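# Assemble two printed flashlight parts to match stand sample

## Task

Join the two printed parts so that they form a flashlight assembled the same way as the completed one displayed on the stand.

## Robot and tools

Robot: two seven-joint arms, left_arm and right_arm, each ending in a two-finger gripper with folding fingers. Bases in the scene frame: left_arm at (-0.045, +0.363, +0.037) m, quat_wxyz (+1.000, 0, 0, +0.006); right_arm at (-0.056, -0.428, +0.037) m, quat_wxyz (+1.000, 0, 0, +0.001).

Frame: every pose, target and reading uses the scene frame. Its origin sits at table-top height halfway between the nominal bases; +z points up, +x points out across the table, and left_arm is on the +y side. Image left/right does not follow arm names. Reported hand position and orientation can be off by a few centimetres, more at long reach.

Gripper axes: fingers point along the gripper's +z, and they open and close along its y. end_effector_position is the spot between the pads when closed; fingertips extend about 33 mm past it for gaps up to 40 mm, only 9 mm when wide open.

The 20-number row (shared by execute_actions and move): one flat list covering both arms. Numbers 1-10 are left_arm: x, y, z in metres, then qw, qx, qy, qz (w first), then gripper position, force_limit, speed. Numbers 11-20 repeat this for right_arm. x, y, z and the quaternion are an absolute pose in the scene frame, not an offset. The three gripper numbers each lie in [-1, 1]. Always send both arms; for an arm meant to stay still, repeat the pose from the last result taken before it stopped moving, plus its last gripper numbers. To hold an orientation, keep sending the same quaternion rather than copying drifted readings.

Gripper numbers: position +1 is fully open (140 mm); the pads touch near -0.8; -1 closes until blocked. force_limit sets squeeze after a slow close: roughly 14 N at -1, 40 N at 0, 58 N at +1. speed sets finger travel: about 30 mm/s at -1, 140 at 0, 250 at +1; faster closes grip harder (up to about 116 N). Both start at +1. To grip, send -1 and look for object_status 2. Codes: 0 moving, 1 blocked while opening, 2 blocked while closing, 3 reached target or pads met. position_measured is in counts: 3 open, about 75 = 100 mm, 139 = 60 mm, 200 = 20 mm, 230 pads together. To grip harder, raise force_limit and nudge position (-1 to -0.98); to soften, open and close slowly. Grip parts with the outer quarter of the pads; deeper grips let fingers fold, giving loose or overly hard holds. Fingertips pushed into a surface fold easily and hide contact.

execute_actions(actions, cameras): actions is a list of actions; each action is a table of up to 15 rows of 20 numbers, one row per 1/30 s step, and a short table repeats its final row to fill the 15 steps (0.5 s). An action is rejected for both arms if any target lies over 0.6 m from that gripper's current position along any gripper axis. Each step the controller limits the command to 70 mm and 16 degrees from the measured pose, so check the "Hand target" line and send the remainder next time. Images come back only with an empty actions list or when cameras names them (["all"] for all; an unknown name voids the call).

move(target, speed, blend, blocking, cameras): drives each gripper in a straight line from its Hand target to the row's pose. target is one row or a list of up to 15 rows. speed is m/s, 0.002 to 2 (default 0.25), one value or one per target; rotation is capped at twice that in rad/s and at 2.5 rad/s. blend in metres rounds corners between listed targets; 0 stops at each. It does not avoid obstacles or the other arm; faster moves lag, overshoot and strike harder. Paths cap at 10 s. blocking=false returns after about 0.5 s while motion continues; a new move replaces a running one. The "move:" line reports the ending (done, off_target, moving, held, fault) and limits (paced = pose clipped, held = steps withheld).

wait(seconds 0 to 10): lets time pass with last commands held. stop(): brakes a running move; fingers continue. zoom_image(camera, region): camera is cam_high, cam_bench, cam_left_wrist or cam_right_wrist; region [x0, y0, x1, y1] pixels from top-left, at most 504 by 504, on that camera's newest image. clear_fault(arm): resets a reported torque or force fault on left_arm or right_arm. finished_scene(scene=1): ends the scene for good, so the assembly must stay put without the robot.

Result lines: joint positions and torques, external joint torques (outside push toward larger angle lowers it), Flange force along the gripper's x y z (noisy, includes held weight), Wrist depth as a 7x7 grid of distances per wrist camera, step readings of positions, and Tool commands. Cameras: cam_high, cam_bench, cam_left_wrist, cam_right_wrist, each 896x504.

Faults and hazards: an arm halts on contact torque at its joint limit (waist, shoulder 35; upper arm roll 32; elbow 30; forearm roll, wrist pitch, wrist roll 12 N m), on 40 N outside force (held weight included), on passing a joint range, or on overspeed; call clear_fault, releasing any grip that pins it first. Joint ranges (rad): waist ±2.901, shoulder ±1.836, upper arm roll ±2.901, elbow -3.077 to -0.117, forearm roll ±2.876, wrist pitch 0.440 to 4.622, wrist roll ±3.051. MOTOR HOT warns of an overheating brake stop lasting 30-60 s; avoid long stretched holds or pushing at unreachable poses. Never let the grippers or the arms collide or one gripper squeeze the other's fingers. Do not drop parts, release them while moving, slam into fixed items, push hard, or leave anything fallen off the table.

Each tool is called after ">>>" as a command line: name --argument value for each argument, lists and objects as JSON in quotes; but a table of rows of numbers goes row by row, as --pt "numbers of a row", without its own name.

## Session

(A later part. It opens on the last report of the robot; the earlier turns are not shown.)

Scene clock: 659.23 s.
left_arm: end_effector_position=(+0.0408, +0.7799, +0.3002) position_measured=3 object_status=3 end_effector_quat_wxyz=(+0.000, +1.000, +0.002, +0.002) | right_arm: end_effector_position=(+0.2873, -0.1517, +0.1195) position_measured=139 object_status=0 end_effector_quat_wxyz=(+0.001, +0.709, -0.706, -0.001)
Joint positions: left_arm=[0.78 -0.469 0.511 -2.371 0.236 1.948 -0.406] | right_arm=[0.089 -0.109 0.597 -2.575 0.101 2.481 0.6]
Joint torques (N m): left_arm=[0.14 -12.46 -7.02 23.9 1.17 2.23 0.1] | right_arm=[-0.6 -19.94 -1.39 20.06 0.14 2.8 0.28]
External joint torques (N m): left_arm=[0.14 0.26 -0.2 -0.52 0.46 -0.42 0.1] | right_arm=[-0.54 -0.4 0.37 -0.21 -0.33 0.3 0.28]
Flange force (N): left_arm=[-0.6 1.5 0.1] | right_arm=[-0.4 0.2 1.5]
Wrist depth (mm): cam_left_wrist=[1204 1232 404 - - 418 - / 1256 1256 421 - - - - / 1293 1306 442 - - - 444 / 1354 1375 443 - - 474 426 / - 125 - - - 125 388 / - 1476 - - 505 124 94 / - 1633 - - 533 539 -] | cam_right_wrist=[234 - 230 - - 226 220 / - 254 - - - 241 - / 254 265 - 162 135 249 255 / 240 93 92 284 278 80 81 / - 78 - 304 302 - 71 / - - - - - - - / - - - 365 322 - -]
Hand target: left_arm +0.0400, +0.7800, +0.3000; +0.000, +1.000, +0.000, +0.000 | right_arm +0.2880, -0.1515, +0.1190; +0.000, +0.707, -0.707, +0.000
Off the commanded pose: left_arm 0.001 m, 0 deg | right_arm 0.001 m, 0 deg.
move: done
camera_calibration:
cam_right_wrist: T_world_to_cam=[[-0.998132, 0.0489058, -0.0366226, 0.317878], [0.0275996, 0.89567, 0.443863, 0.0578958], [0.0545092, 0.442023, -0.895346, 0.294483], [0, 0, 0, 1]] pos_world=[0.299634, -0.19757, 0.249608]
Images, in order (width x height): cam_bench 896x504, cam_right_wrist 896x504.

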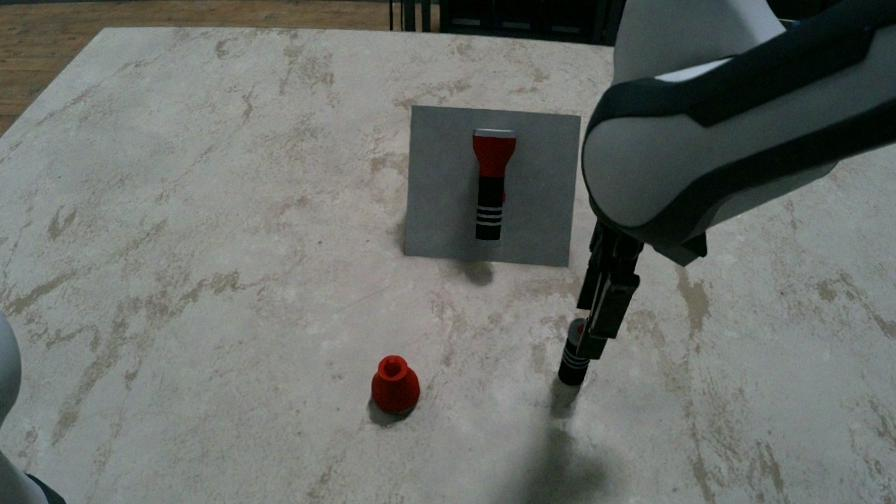

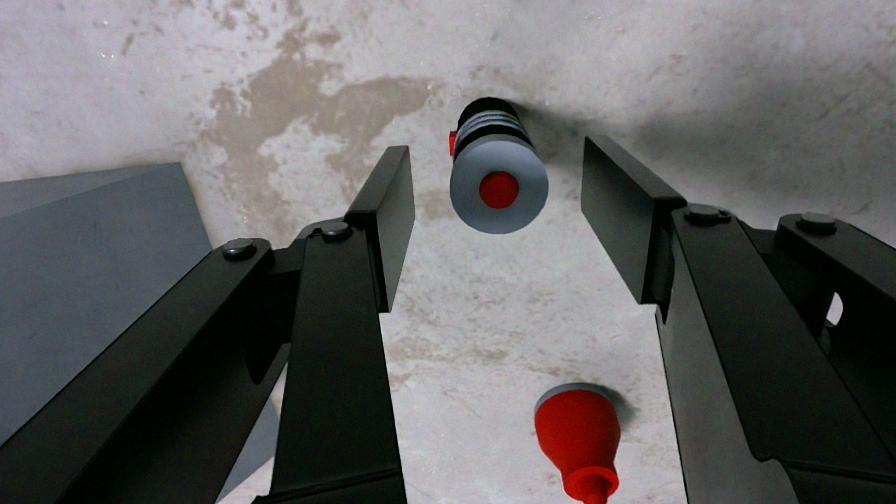

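>>> move --target '[0.04, 0.78, 0.3, 0.0, 1.0, 0.0, 0.0, 1, 1, 1, 0.288, -0.1515, 0.119, 0, 0.7071, -0.7071, 0, -1, -1, -1]' --speed 0.1 --cameras '["cam_right_wrist", "cam_bench"]'

Scene clock: 685.63 s.
left_arm: end_effector_position=(+0.0408, +0.7799, +0.3002) position_measured=3 object_status=3 end_effector_quat_wxyz=(+0.000, +1.000, +0.002, +0.002) | right_arm: end_effector_position=(+0.2874, -0.1516, +0.1195) position_measured=180 object_status=0 end_effector_quat_wxyz=(+0.000, +0.709, -0.706, +0.000)
Joint positions: left_arm=[0.78 -0.469 0.511 -2.371 0.236 1.948 -0.406] | right_arm=[0.089 -0.109 0.597 -2.575 0.101 2.481 0.6]
Joint torques (N m): left_arm=[0.17 -12.54 -7 23.91 1.18 2.25 0.2] | right_arm=[-0.68 -19.96 -1.39 19.98 0.15 2.79 0.26]
External joint torques (N m): left_arm=[0.14 0.09 -0.24 -0.45 0.46 -0.39 0.2] | right_arm=[-0.62 -0.39 0.36 -0.35 -0.32 0.28 0.26]
Flange force (N): left_arm=[-0.9 1.7 -0.1] | right_arm=[0.0 0.4 1.5]
Wrist depth (mm): cam_left_wrist=[1198 1215 - 408 418 420 418 / 1274 1274 417 - - - - / 1340 1320 - - 438 451 - / 1347 1340 - 480 - 459 429 / - 125 - - - 125 403 / - 1484 501 - 513 - 94 / - 1574 551 - - - -] | cam_right_wrist=[236 - 229 229 226 231 - / - - - - - 239 - / 243 260 - 149 140 - 258 / 233 265 86 93 104 81 267 / 234 - - - - 68 - / - - - - - - 67 / - - - - - - -]
Hand target: left_arm +0.0400, +0.7800, +0.3000; +0.000, +1.000, +0.000, +0.000 | right_arm +0.2880, -0.1515, +0.1190; +0.000, +0.707, -0.707, +0.000
Off the commanded pose: left_arm 0.001 m, 0 deg | right_arm 0.001 m, 0 deg.
move: done
camera_calibration:
cam_right_wrist: T_world_to_cam=[[-0.998121, 0.0489992, -0.0367933, 0.31794], [0.0276025, 0.895627, 0.443948, 0.0578206], [0.0547062, 0.442099, -0.895297, 0.294517], [0, 0, 0, 1]] pos_world=[0.299634, -0.19757, 0.249709]
Images, in order (width x height): cam_bench 896x504, cam_right_wrist 896x504.

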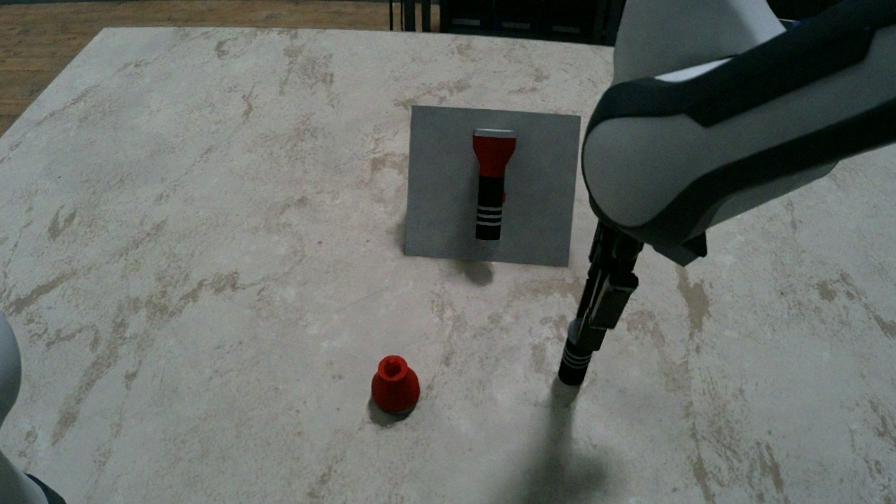

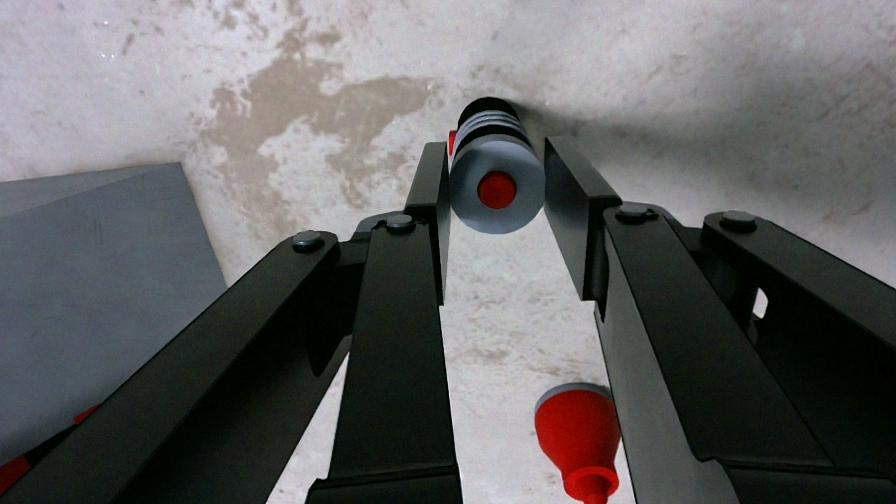

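>>> move --pt "0.04 0.78 0.3 0.0 1.0 0.0 0.0 1 1 1 0.288 -0.1515 0.14 0 0.7071 -0.7071 0 -1 -1 -1" --pt "0.04 0.78 0.3 0.0 1.0 0.0 0.0 1 1 1 0.288 -0.1515 0.23 0 0.7071 -0.7071 0 -1 -1 -1" --speed '[0.05, 0.12]' --blend '[0.01, 0]' --cameras '["cam_right_wrist", "cam_bench", "cam_high"]'

Scene clock: 694.50 s.
left_arm: end_effector_position=(+0.0408, +0.7799, +0.3002) position_measured=3 object_status=3 end_effector_quat_wxyz=(+0.000, +1.000, +0.002, +0.002) | right_arm: end_effector_position=(+0.2886, -0.1519, +0.2291) position_measured=180 object_status=2 end_effector_quat_wxyz=(+0.000, +0.705, -0.709, +0.001)
Joint positions: left_arm=[0.78 -0.469 0.511 -2.371 0.236 1.948 -0.406] | right_arm=[0.137 -0.329 0.519 -2.453 0.192 2.156 0.533]
Joint velocities: left_arm=[within noise] | right_arm=[0 0 0 -0.001 0.002 -0.005 -0.003]
Joint torques (N m): left_arm=[0.17 -12.51 -7 23.91 1.16 2.24 0.14] | right_arm=[-0.1 -17.54 -4.92 23.46 1.05 2.37 -0.02]
External joint torques (N m): left_arm=[0.22 0.06 -0.15 -0.41 0.45 -0.4 0.14] | right_arm=[-0.08 -1.18 -0.18 0.03 0.43 -0.16 -0.02]
Flange force (N): left_arm=[-1.0 1.7 -0.2] | right_arm=[2.8 3.8 -2.4]
Wrist depth (mm): cam_left_wrist=[1210 1221 413 - - - 418 / 1262 1262 426 - 435 434 435 / 1313 1326 430 474 458 449 447 / 1347 1347 - 455 471 469 430 / - 125 - 475 - 125 400 / - 1484 - - - - 94 / - 1583 530 - 524 - -] | cam_right_wrist=[341 - - - - - - / 362 - 342 - 343 - 341 / 292 321 382 149 125 363 - / - - 86 93 104 81 - / 287 - - - - 68 - / - - - 491 - - 67 / - - - - - - -]
Hand target: left_arm +0.0400, +0.7800, +0.3000; +0.000, +1.000, +0.000, +0.000 | right_arm +0.2880, -0.1515, +0.2300; +0.000, +0.707, -0.707, +0.000
Off the commanded pose: left_arm 0.001 m, 0 deg | right_arm 0.001 m, 0 deg.
move: done
camera_calibration:
cam_right_wrist: T_world_to_cam=[[-0.997434, 0.0597108, -0.0395036, 0.325309], [0.0360678, 0.8957, 0.443194, 0.00710638], [0.0618469, 0.440632, -0.895555, 0.390387], [0, 0, 0, 1]] pos_world=[0.300074, -0.197807, 0.359315]
Images, in order (width x height): cam_high 896x504, cam_bench 896x504, cam_right_wrist 896x504.

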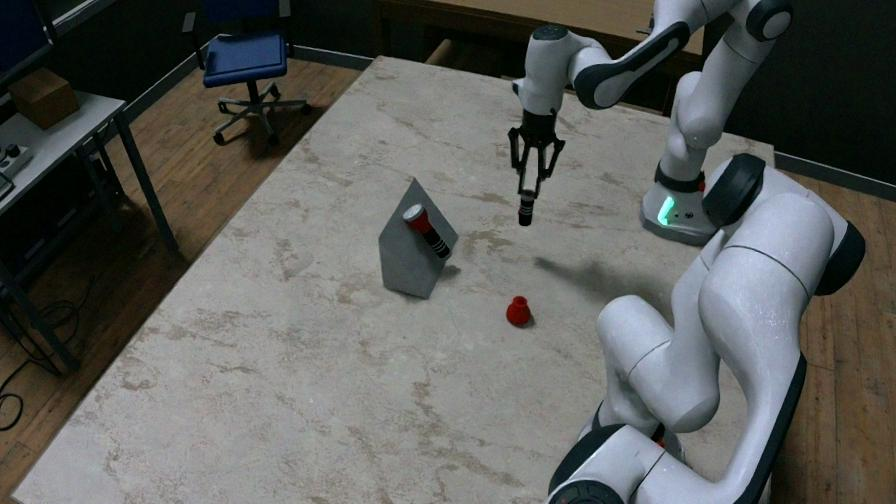

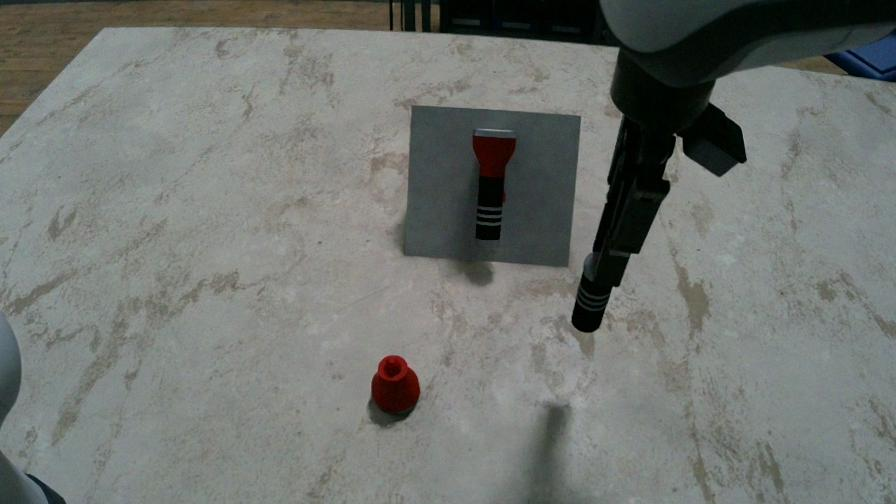

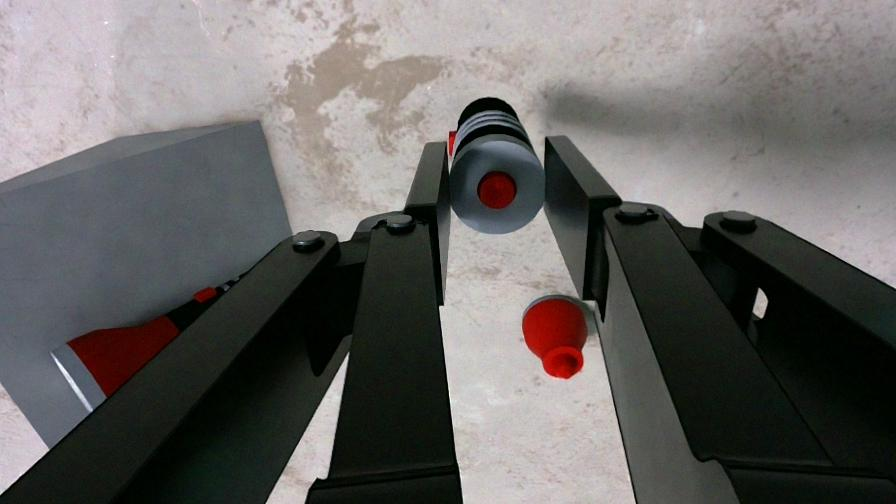

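>>> zoom_image --camera "cam_right_wrist" --region '[500, 285, 610, 395]'

>>> zoom_image --camera "cam_right_wrist" --region '[430, 80, 570, 250]'

>>> zoom_image --camera "cam_bench" --region '[550, 230, 660, 350]'

>>> zoom_image --camera "cam_high" --region '[480, 110, 600, 340]'

Scaled by 4.582.

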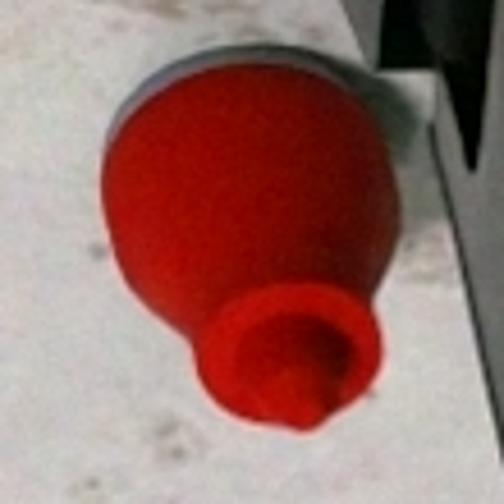

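Scaled by 2.965.

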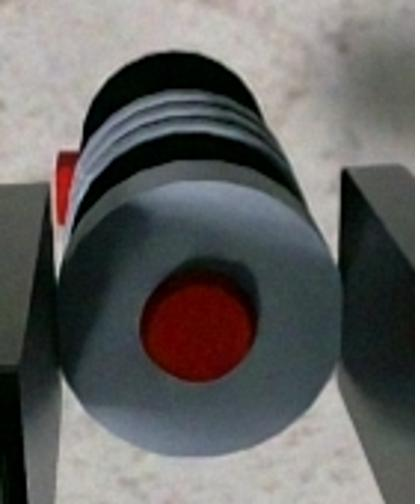

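Scaled by 4.200.

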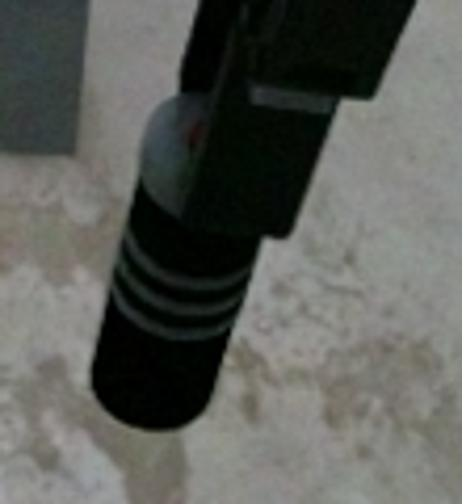

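Scaled by 2.191.

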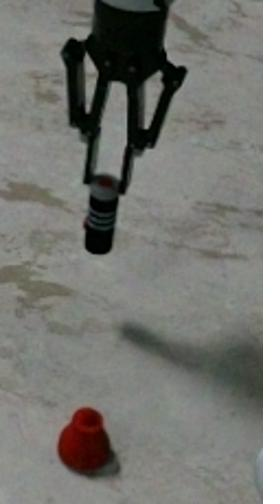

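>>> move --target '[0.04, 0.78, 0.3, 0.0, 1.0, 0.0, 0.0, 1, 1, 1, 0.238, 0.052, 0.235, 0, 0.7071, -0.7071, 0, -1, -1, -1]' --speed 0.2 --cameras '["cam_right_wrist", "cam_bench", "cam_high"]'

Scene clock: 760.90 s.
left_arm: end_effector_position=(+0.0408, +0.7799, +0.3002) position_measured=3 object_status=3 end_effector_quat_wxyz=(+0.000, +1.000, +0.002, +0.002) | right_arm: end_effector_position=(+0.2379, +0.0524, +0.2353) position_measured=180 object_status=2 end_effector_quat_wxyz=(-0.001, +0.709, -0.705, -0.001)
Joint positions: left_arm=[0.78 -0.469 0.511 -2.371 0.236 1.948 -0.406] | right_arm=[0.223 0.093 0.815 -2.045 -0.077 2.11 1.071]
Joint velocities: left_arm=[within noise] | right_arm=[-0.001 0 0.002 0 0 0 0.006]
Joint torques (N m): left_arm=[0.14 -12.49 -7.03 23.9 1.16 2.24 0.18] | right_arm=[-0.14 -24.72 2.15 24.18 0.38 2.28 0.22]
External joint torques (N m): left_arm=[0.1 0.09 -0.28 -0.39 0.44 -0.39 0.18] | right_arm=[-0.35 -0.71 -0.26 0.39 -0.29 -0.19 0.22]
Flange force (N): left_arm=[-0.7 1.6 -0.2] | right_arm=[0.1 -0.1 -1.5]
Wrist depth (mm): cam_left_wrist=[1204 1227 397 - 408 412 - / 1244 1268 - - - 433 426 / 1313 1333 439 438 - - 449 / 1368 1333 - 462 458 - 430 / - 125 - 483 - 125 403 / - 1468 - 503 493 124 94 / - 1593 - - - - -] | cam_right_wrist=[268 - - - - - - / - - 360 314 - 353 - / 322 - 386 148 125 382 - / 414 - 86 96 104 81 - / - - - - - 68 - / - - - - - - 67 / - - - - - - -]
Hand target: left_arm +0.0400, +0.7800, +0.3000; +0.000, +1.000, +0.000, +0.000 | right_arm +0.2380, +0.0520, +0.2350; +0.000, +0.707, -0.707, +0.000
Off the commanded pose: left_arm 0.001 m, 0 deg | right_arm 0.001 m, 0 deg.
move: done
camera_calibration:
cam_right_wrist: T_world_to_cam=[[-0.998163, 0.0471319, -0.0380652, 0.263185], [0.0251957, 0.894343, 0.446672, -0.174969], [0.0550959, 0.444893, -0.893887, 0.310053], [0, 0, 0, 1]] pos_world=[0.250028, 0.00613728, 0.365325]
Images, in order (width x height): cam_high 896x504, cam_bench 896x504, cam_right_wrist 896x504.

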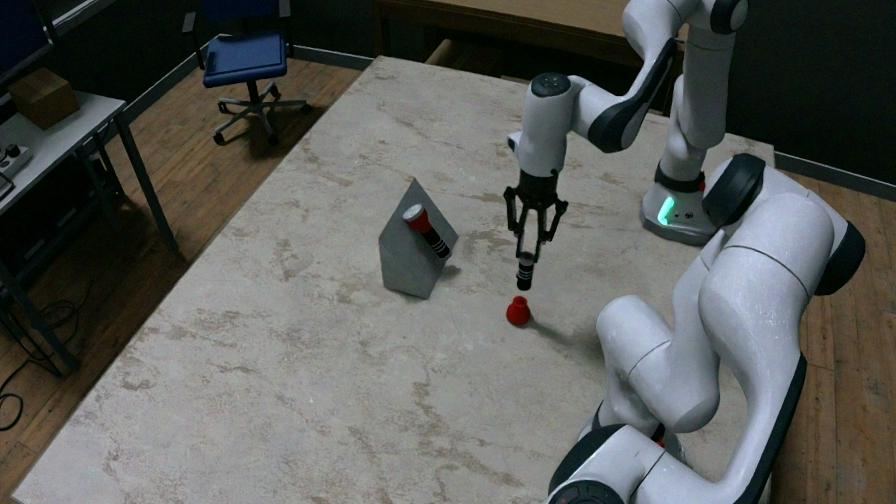

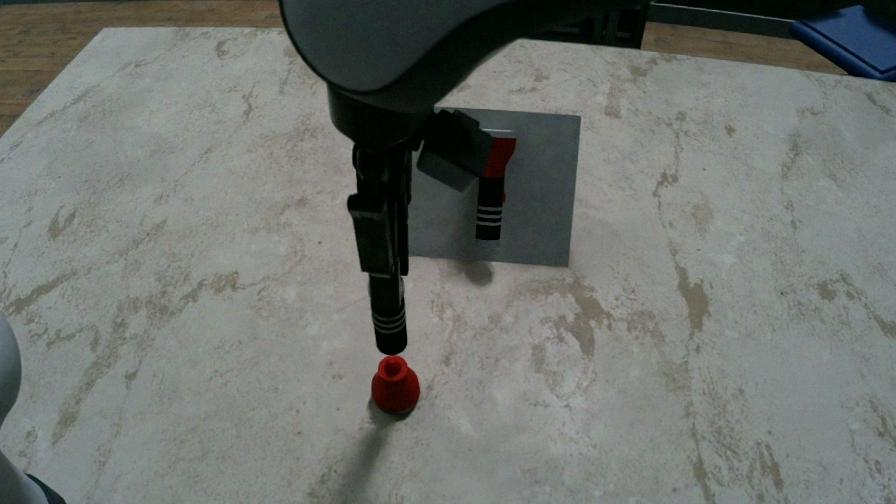

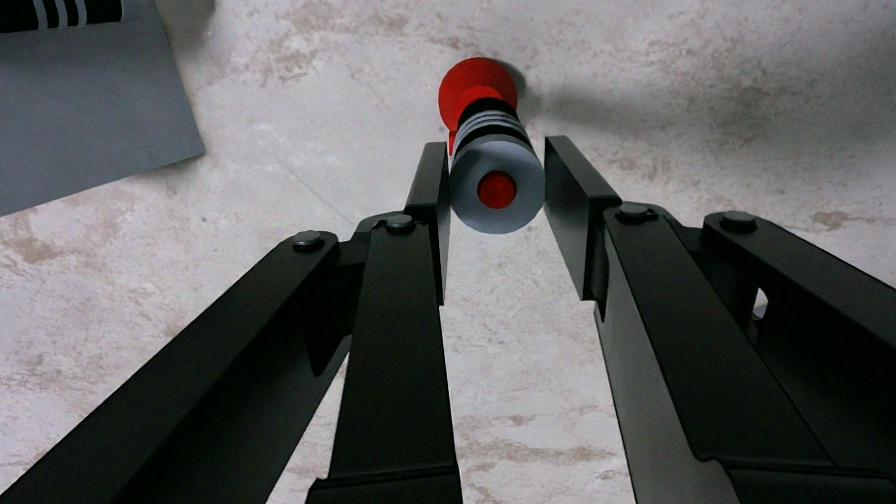

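>>> zoom_image --camera "cam_right_wrist" --region '[420, 40, 560, 180]'

>>> zoom_image --camera "cam_bench" --region '[340, 270, 460, 430]'

>>> zoom_image --camera "cam_high" --region '[470, 230, 570, 340]'

Scaled by 3.600.

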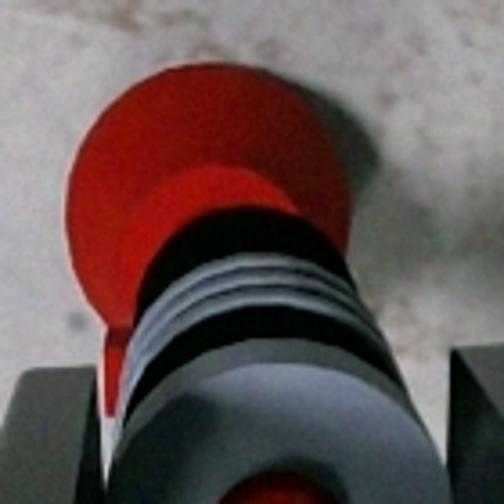

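Scaled by 3.150.

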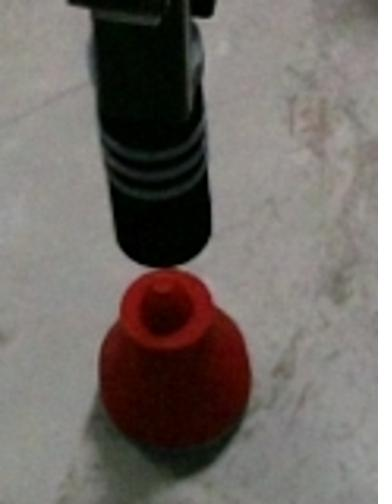

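Scaled by 4.582.

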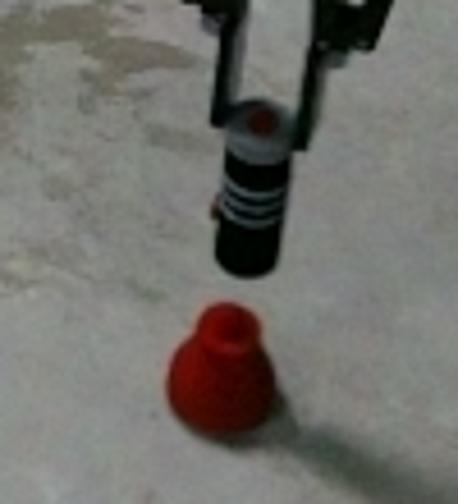

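>>> move --target '[0.04, 0.78, 0.3, 0.0, 1.0, 0.0, 0.0, 1, 1, 1, 0.242, 0.0545, 0.203, 0, 0.7071, -0.7071, 0, -1, -1, -1]' --speed 0.1 --cameras '["cam_right_wrist", "cam_bench", "cam_high"]'

Scene clock: 807.87 s.
left_arm: end_effector_position=(+0.0408, +0.7799, +0.3002) position_measured=3 object_status=3 end_effector_quat_wxyz=(+0.000, +1.000, +0.002, +0.002) | right_arm: end_effector_position=(+0.2412, +0.0534, +0.2031) position_measured=180 object_status=2 end_effector_quat_wxyz=(+0.002, +0.709, -0.705, +0.000)
Joint positions: left_arm=[0.78 -0.469 0.511 -2.371 0.236 1.948 -0.406] | right_arm=[0.238 0.159 0.803 -2.069 -0.137 2.172 1.108]
Joint velocities: left_arm=[within noise] | right_arm=[0 0.001 -0.001 0.001 0 0.001 0.006]
Joint torques (N m): left_arm=[0.15 -12.52 -7.05 23.88 1.16 2.23 0.15] | right_arm=[-0.12 -26.64 3.58 23.01 0.34 2.78 0.33]
External joint torques (N m): left_arm=[0.13 0.03 -0.29 -0.41 0.45 -0.4 0.15] | right_arm=[-0.18 -0.75 -0.21 -0.26 -0.3 0.31 0.33]
Flange force (N): left_arm=[-0.8 1.9 -0.3] | right_arm=[2.2 1.6 0.6]
Wrist depth (mm): cam_left_wrist=[1210 1215 402 - 403 426 401 / 1238 1238 - - 434 451 430 / 1287 1326 445 - - - - / 1347 1368 - - - - 429 / - 125 - 487 - 125 403 / - 1484 - - 500 - 94 / - 1583 - - 551 556 -] | cam_right_wrist=[291 - - - - 296 - / 297 316 328 264 - - - / 300 - - 152 139 - - / 385 - 86 93 104 81 - / - - - 413 - 68 - / - - - - - - 67 / - - - - - - -]
Hand target: left_arm +0.0400, +0.7800, +0.3000; +0.000, +1.000, +0.000, +0.000 | right_arm +0.2420, +0.0545, +0.2030; +0.000, +0.707, -0.707, +0.000
Off the commanded pose: left_arm 0.001 m, 0 deg | right_arm 0.001 m, 0 deg.
move: done
camera_calibration:
cam_right_wrist: T_world_to_cam=[[-0.998264, 0.0470083, -0.0354927, 0.264751], [0.0265063, 0.896618, 0.442011, -0.161116], [0.0526015, 0.440303, -0.896307, 0.282029], [0, 0, 0, 1]] pos_world=[0.253727, 0.00783558, 0.333397]
Images, in order (width x height): cam_high 896x504, cam_bench 896x504, cam_right_wrist 896x504.

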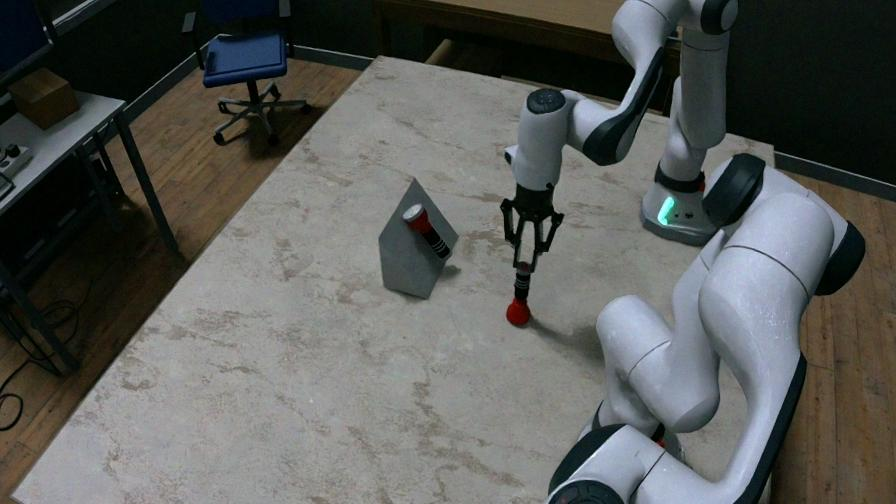

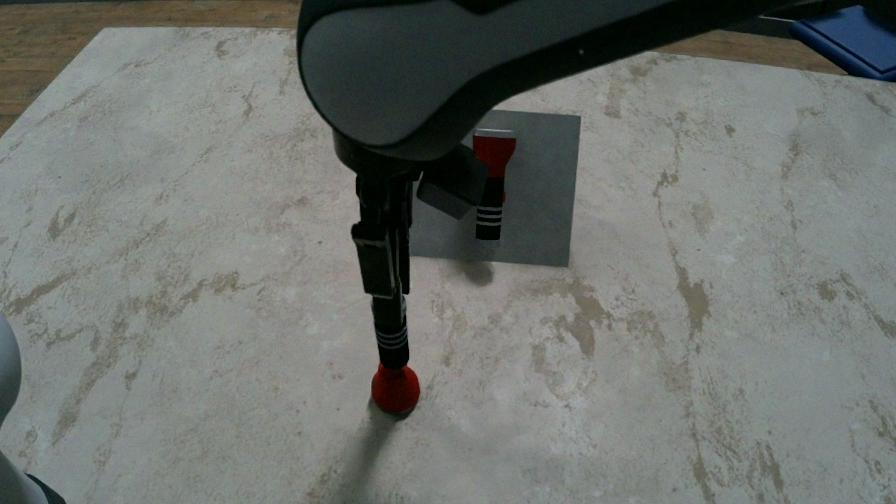

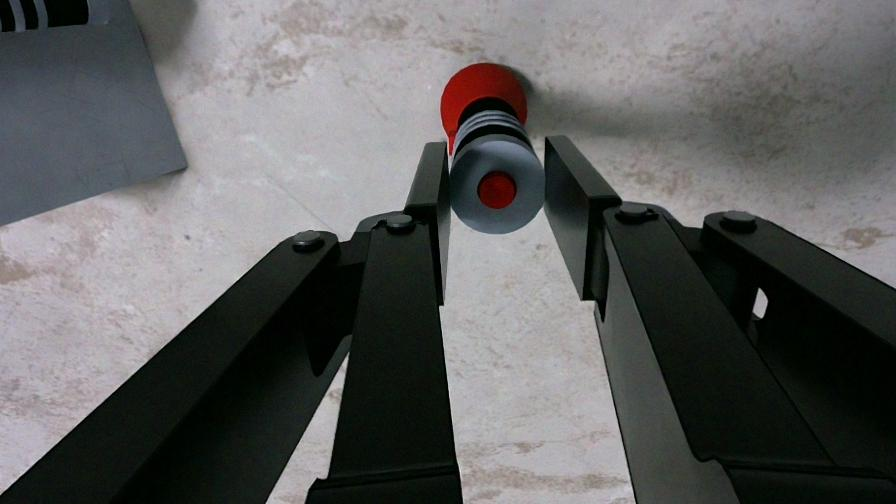

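>>> zoom_image --camera "cam_right_wrist" --region '[420, 40, 560, 180]'

>>> zoom_image --camera "cam_bench" --region '[340, 280, 460, 430]'

>>> zoom_image --camera "cam_high" --region '[470, 240, 570, 340]'

Scaled by 3.600.

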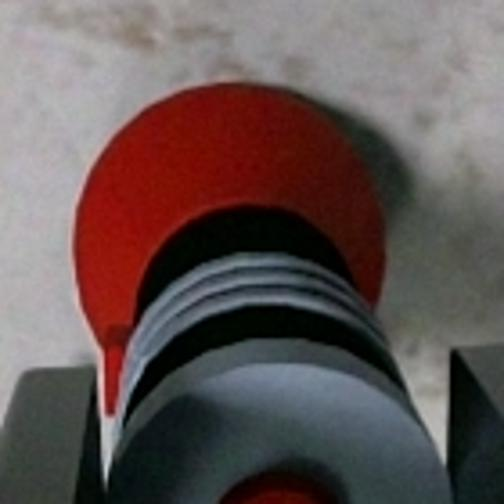

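Scaled by 3.360.

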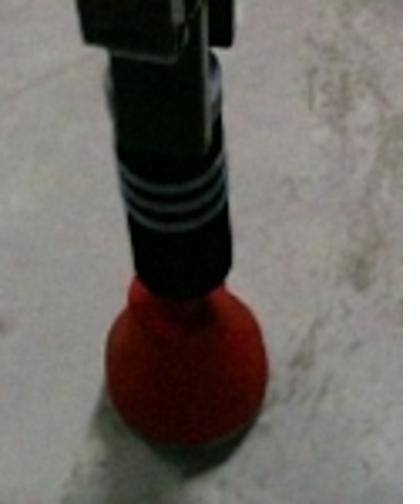

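Scaled by 5.040.

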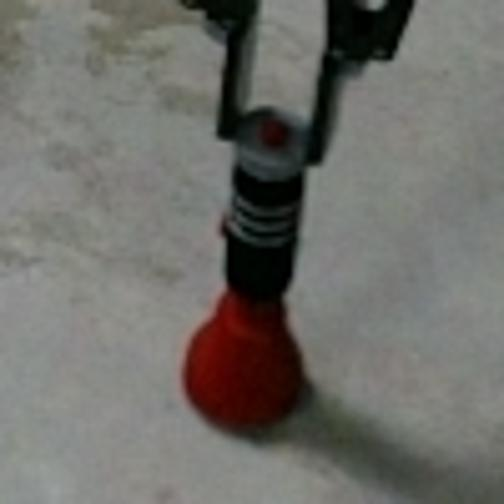

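>>> move --pt "0.04 0.78 0.3 0.0 1.0 0.0 0.0 1 1 1 0.242 0.0566 0.2 0 0.7071 -0.7071 0 -1 -1 -1" --pt "0.04 0.78 0.3 0.0 1.0 0.0 0.0 1 1 1 0.242 0.0566 0.19 0 0.7071 -0.7071 0 -1 -1 -1" --speed '[0.03, 0.015]' --blend '[0.001, 0]' --cameras '["cam_right_wrist", "cam_bench", "cam_high"]'

Scene clock: 843.60 s.
left_arm: end_effector_position=(+0.0408, +0.7799, +0.3002) position_measured=3 object_status=3 end_effector_quat_wxyz=(+0.000, +1.000, +0.002, +0.002) | right_arm: end_effector_position=(+0.2415, +0.0558, +0.1906) position_measured=180 object_status=2 end_effector_quat_wxyz=(+0.001, +0.709, -0.705, +0.000)
Joint positions: left_arm=[0.78 -0.469 0.511 -2.371 0.236 1.948 -0.406] | right_arm=[0.249 0.187 0.795 -2.075 -0.163 2.198 1.129]
Joint velocities: left_arm=[within noise] | right_arm=[0.001 0 0 0.001 -0.002 0.003 0.005]
Joint torques (N m): left_arm=[0.12 -12.51 -7.04 23.93 1.17 2.22 0.11] | right_arm=[-0.33 -27.42 4.16 22.27 0.33 2.92 0.41]
External joint torques (N m): left_arm=[0.1 0.13 -0.3 -0.35 0.46 -0.4 0.11] | right_arm=[-0.18 -0.83 -0.06 -0.69 -0.3 0.46 0.41]
Flange force (N): left_arm=[-0.5 1.5 -0.4] | right_arm=[3.9 3.0 1.2]
Wrist depth (mm): cam_left_wrist=[1193 1188 - - 421 414 406 / 1262 1293 423 - - 429 443 / 1300 1313 419 442 - 462 462 / 1361 1382 - 475 478 450 428 / - 125 - 478 - 125 402 / - 1476 - 481 556 - 94 / - 1603 - 536 540 542 -] | cam_right_wrist=[279 - - - - - - / 291 307 313 272 - - - / 298 - - 148 125 - - / 351 - 86 97 104 81 - / - - - - - 68 - / - - - - - - 67 / - - - - - - -]
Hand target: left_arm +0.0400, +0.7800, +0.3000; +0.000, +1.000, +0.000, +0.000 | right_arm +0.2420, +0.0566, +0.1900; +0.000, +0.707, -0.707, +0.000
Off the commanded pose: left_arm 0.001 m, 0 deg | right_arm 0.001 m, 0 deg.
move: done
camera_calibration:
cam_right_wrist: T_world_to_cam=[[-0.998227, 0.0474727, -0.0359172, 0.26452], [0.0267039, 0.896344, 0.442554, -0.157836], [0.0532034, 0.440811, -0.896022, 0.269467], [0, 0, 0, 1]] pos_world=[0.253929, 0.0101343, 0.3208]
Images, in order (width x height): cam_high 896x504, cam_bench 896x504, cam_right_wrist 896x504.

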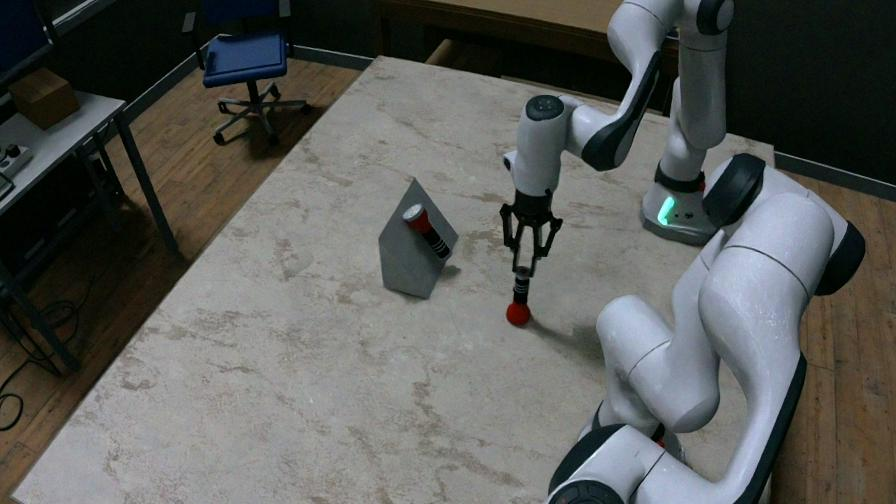

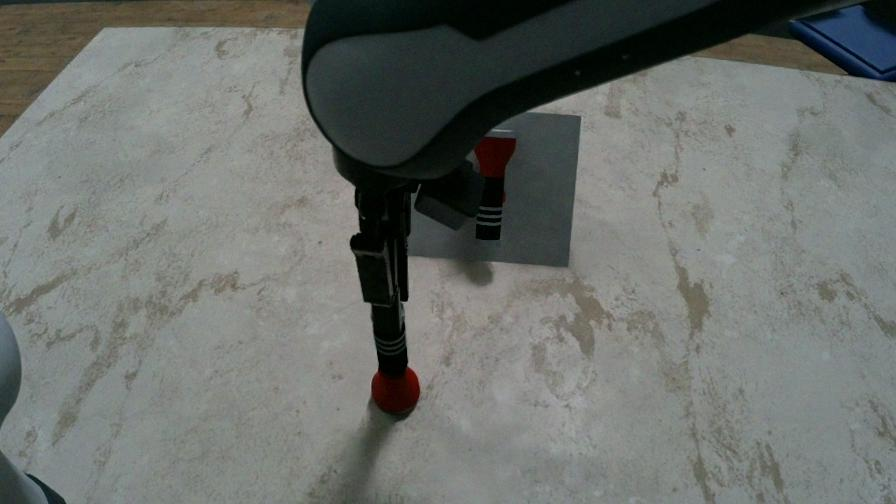

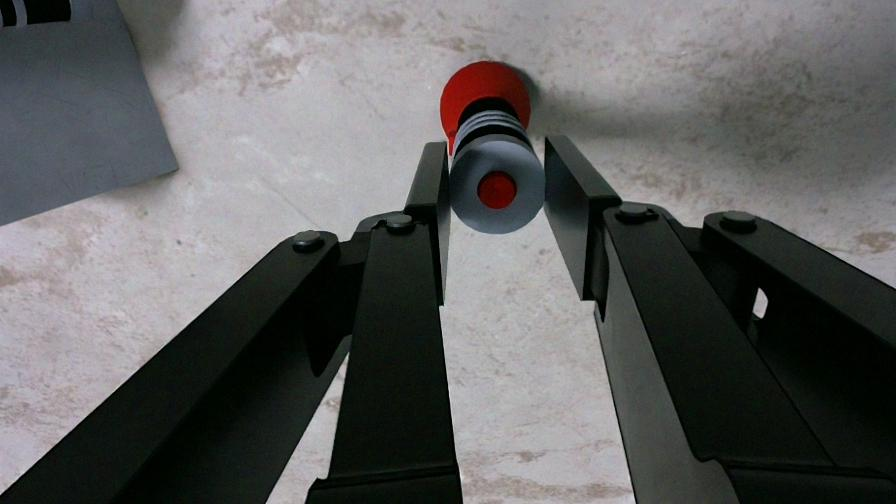

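>>> zoom_image --camera "cam_bench" --region '[340, 290, 460, 430]'

>>> zoom_image --camera "cam_right_wrist" --region '[420, 40, 560, 180]'

>>> zoom_image --camera "cam_high" --region '[470, 250, 570, 340]'

Scaled by 3.600.

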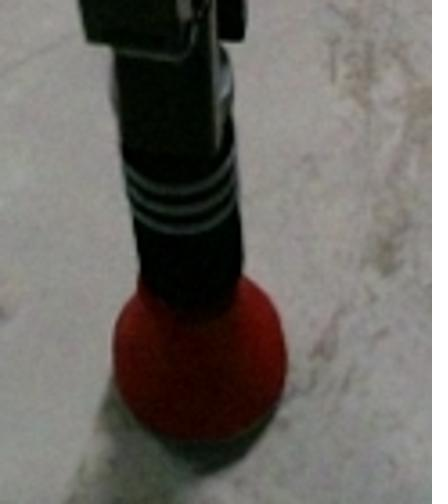

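Scaled by 3.600.

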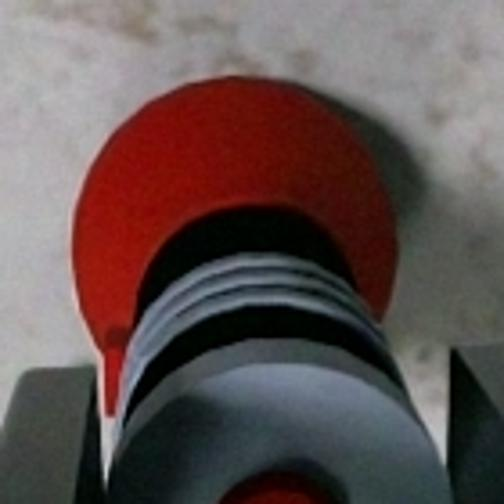

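Scaled by 5.040.

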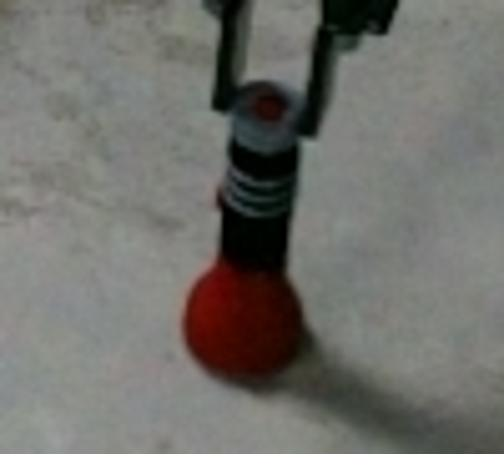

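>>> move --target '[0.04, 0.78, 0.3, 0.0, 1.0, 0.0, 0.0, 1, 1, 1, 0.242, 0.0566, 0.182, 0, 0.7071, -0.7071, 0, -1, -1, -1]' --speed 0.012

Scene clock: 858.40 s.
left_arm: end_effector_position=(+0.0408, +0.7799, +0.3002) position_measured=3 object_status=3 end_effector_quat_wxyz=(+0.000, +1.000, +0.002, +0.002) | right_arm: end_effector_position=(+0.2415, +0.0558, +0.1826) position_measured=180 object_status=2 end_effector_quat_wxyz=(+0.001, +0.709, -0.705, +0.000)
Joint positions: left_arm=[0.78 -0.469 0.511 -2.371 0.236 1.948 -0.406] | right_arm=[0.254 0.201 0.79 -2.083 -0.177 2.215 1.138]
Joint velocities: left_arm=[within noise] | right_arm=[0 0 0 0.002 -0.001 0.006 0.006]
Joint torques (N m): left_arm=[0.16 -12.55 -7.09 23.93 1.17 2.24 0.11] | right_arm=[0.03 -27.74 4.45 22.16 0.39 2.77 0.32]
External joint torques (N m): left_arm=[0.15 0.04 -0.3 -0.41 0.45 -0.4 0.11] | right_arm=[-0.08 -0.75 -0.29 -0.54 -0.23 0.32 0.32]
Flange force (N): left_arm=[-0.7 2.0 -0.3] | right_arm=[3.1 2.3 0.8]
Wrist depth (mm): cam_left_wrist=[1193 1238 403 - 421 423 421 / 1210 1268 418 423 - - - / 1326 1306 435 - 450 458 454 / 1333 1390 446 464 476 450 431 / - 125 - - 487 125 402 / - 1468 - - 499 503 94 / - 1603 558 531 - 538 -] | cam_right_wrist=[- - 288 282 280 - - / - - - 264 - - 300 / 285 - - 149 125 - - / - - 86 93 104 81 - / - - - 378 - 68 - / - - - 415 - - 67 / - - - - - - -]
Hand target: left_arm +0.0400, +0.7800, +0.3000; +0.000, +1.000, +0.000, +0.000 | right_arm +0.2420, +0.0566, +0.1820; +0.000, +0.707, -0.707, +0.000
Off the commanded pose: left_arm 0.001 m, 0 deg | right_arm 0.001 m, 0 deg.
move: done

>>> move --target '[0.04, 0.78, 0.3, 0.0, 1.0, 0.0, 0.0, 1, 1, 1, 0.242, 0.0566, 0.178, 0, 0.7071, -0.7071, 0, -1, -1, -1]' --speed 0.01 --cameras '["cam_right_wrist", "cam_bench", "cam_high"]'

Scene clock: 862.67 s.
left_arm: end_effector_position=(+0.0408, +0.7799, +0.3002) position_measured=3 object_status=3 end_effector_quat_wxyz=(+0.000, +1.000, +0.002, +0.002) | right_arm: end_effector_position=(+0.2418, +0.0575, +0.1807) position_measured=180 object_status=2 end_effector_quat_wxyz=(-0.001, +0.709, -0.705, +0.000)
Joint positions: left_arm=[0.78 -0.469 0.511 -2.371 0.236 1.948 -0.406] | right_arm=[0.257 0.205 0.789 -2.084 -0.183 2.224 1.143]
Joint velocities: left_arm=[within noise] | right_arm=[0.002 -0.001 -0.002 0.001 0 0.005 0.005]
Joint torques (N m): left_arm=[0.17 -12.52 -7.08 23.85 1.16 2.23 0.17] | right_arm=[-0.42 -26.47 4.32 20.81 0.13 2.65 0.34]
External joint torques (N m): left_arm=[0.29 0.1 -0.15 -0.49 0.45 -0.41 0.17] | right_arm=[-0.22 0.57 -0.23 -1.91 -0.49 0.18 0.34]
Flange force (N): left_arm=[-1.1 1.8 0.0] | right_arm=[2.9 2.3 4.5]
Wrist depth (mm): cam_left_wrist=[1238 1221 404 417 408 - - / 1244 1281 421 - - 421 - / 1313 1320 431 441 - 444 - / 1368 1361 - 457 459 155 430 / - 125 480 472 - 125 403 / - 1510 489 - 530 - 94 / - 1564 - - - - -] | cam_right_wrist=[- - - - 280 - - / 279 - - 244 - 292 - / - - - 156 140 - 321 / - 352 86 94 104 81 - / - - - - - 68 - / - - - - - - 67 / - - - - - - -]
Hand target: left_arm +0.0400, +0.7800, +0.3000; +0.000, +1.000, +0.000, +0.000 | right_arm +0.2420, +0.0566, +0.1780; +0.000, +0.707, -0.707, +0.000
Off the commanded pose: left_arm 0.001 m, 0 deg | right_arm 0.003 m, 0 deg.
move: done
camera_calibration:
cam_right_wrist: T_world_to_cam=[[-0.998113, 0.0473601, -0.0390941, 0.26496], [0.0249957, 0.894781, 0.445806, -0.155145], [0.056094, 0.443987, -0.894276, 0.258647], [0, 0, 0, 1]] pos_world=[0.253829, 0.0114361, 0.310824]
Images, in order (width x height): cam_high 896x504, cam_bench 896x504, cam_right_wrist 896x504.

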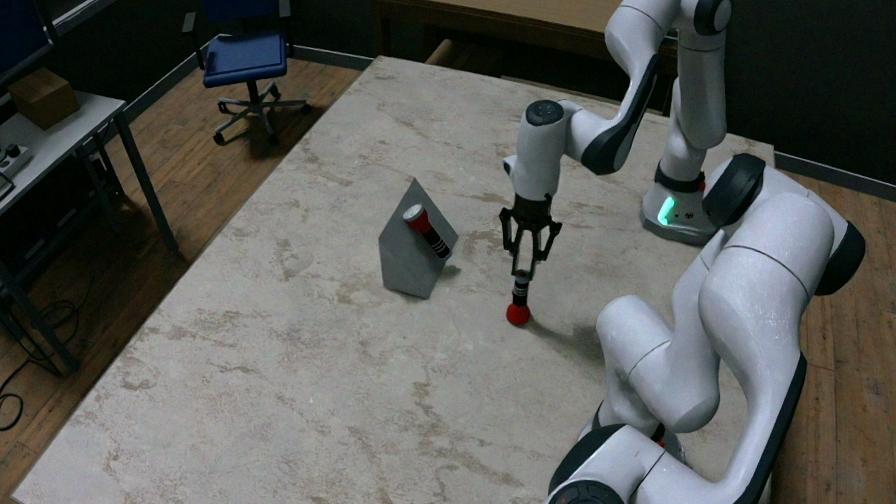

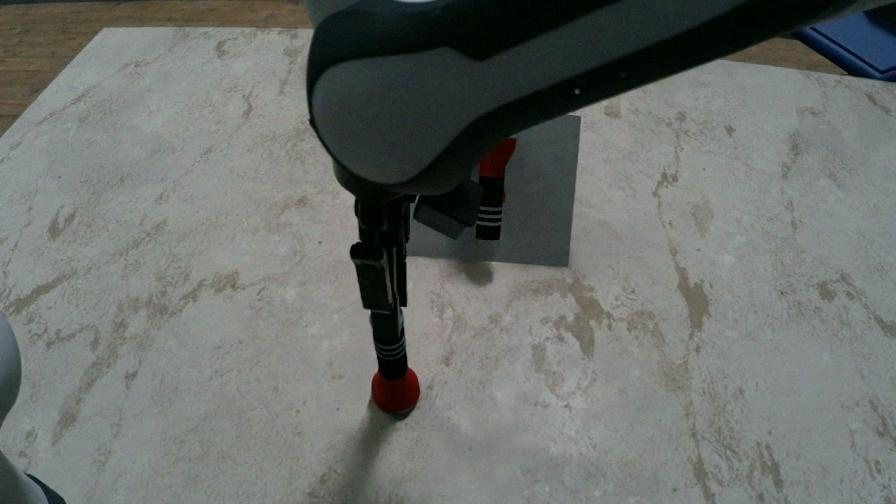

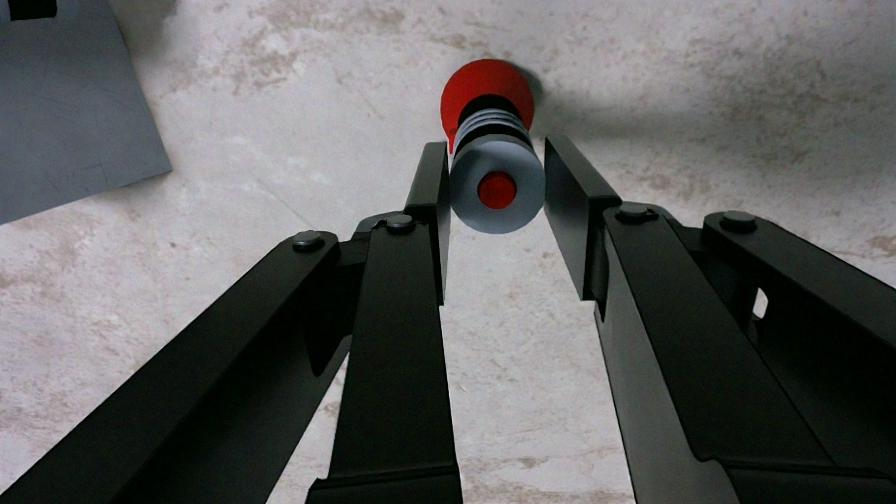

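>>> zoom_image --camera "cam_bench" --region '[350, 300, 440, 420]'

>>> zoom_image --camera "cam_high" --region '[480, 255, 560, 335]'

>>> zoom_image --camera "cam_right_wrist" --region '[420, 40, 560, 180]'

>>> zoom_image --camera "cam_bench" --region '[450, 120, 540, 250]'

Scaled by 4.200.

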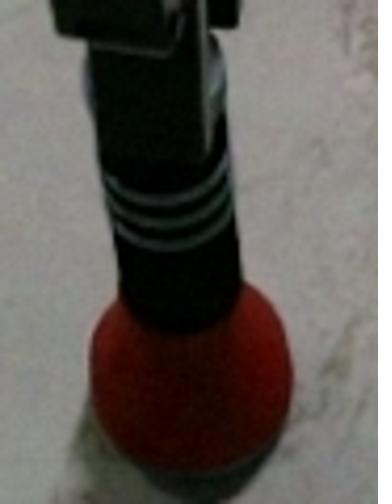

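Scaled by 6.300.

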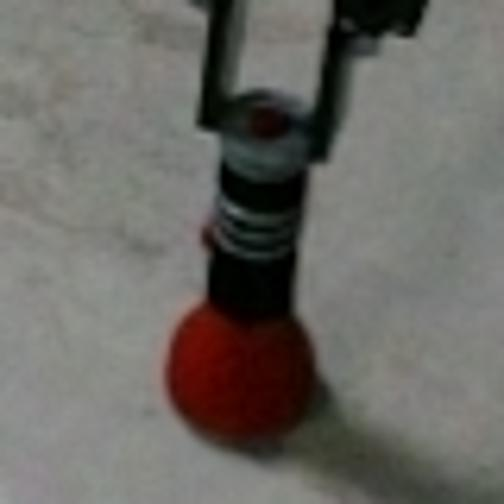

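Scaled by 3.600.

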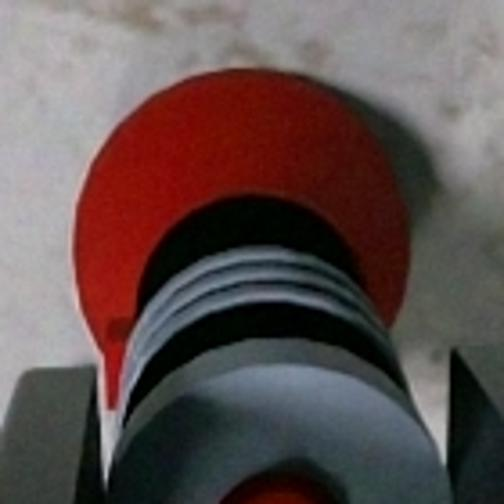

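Scaled by 3.877.

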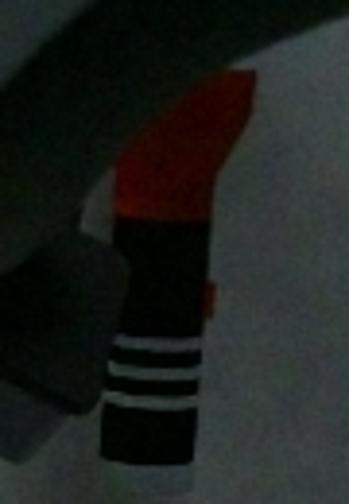

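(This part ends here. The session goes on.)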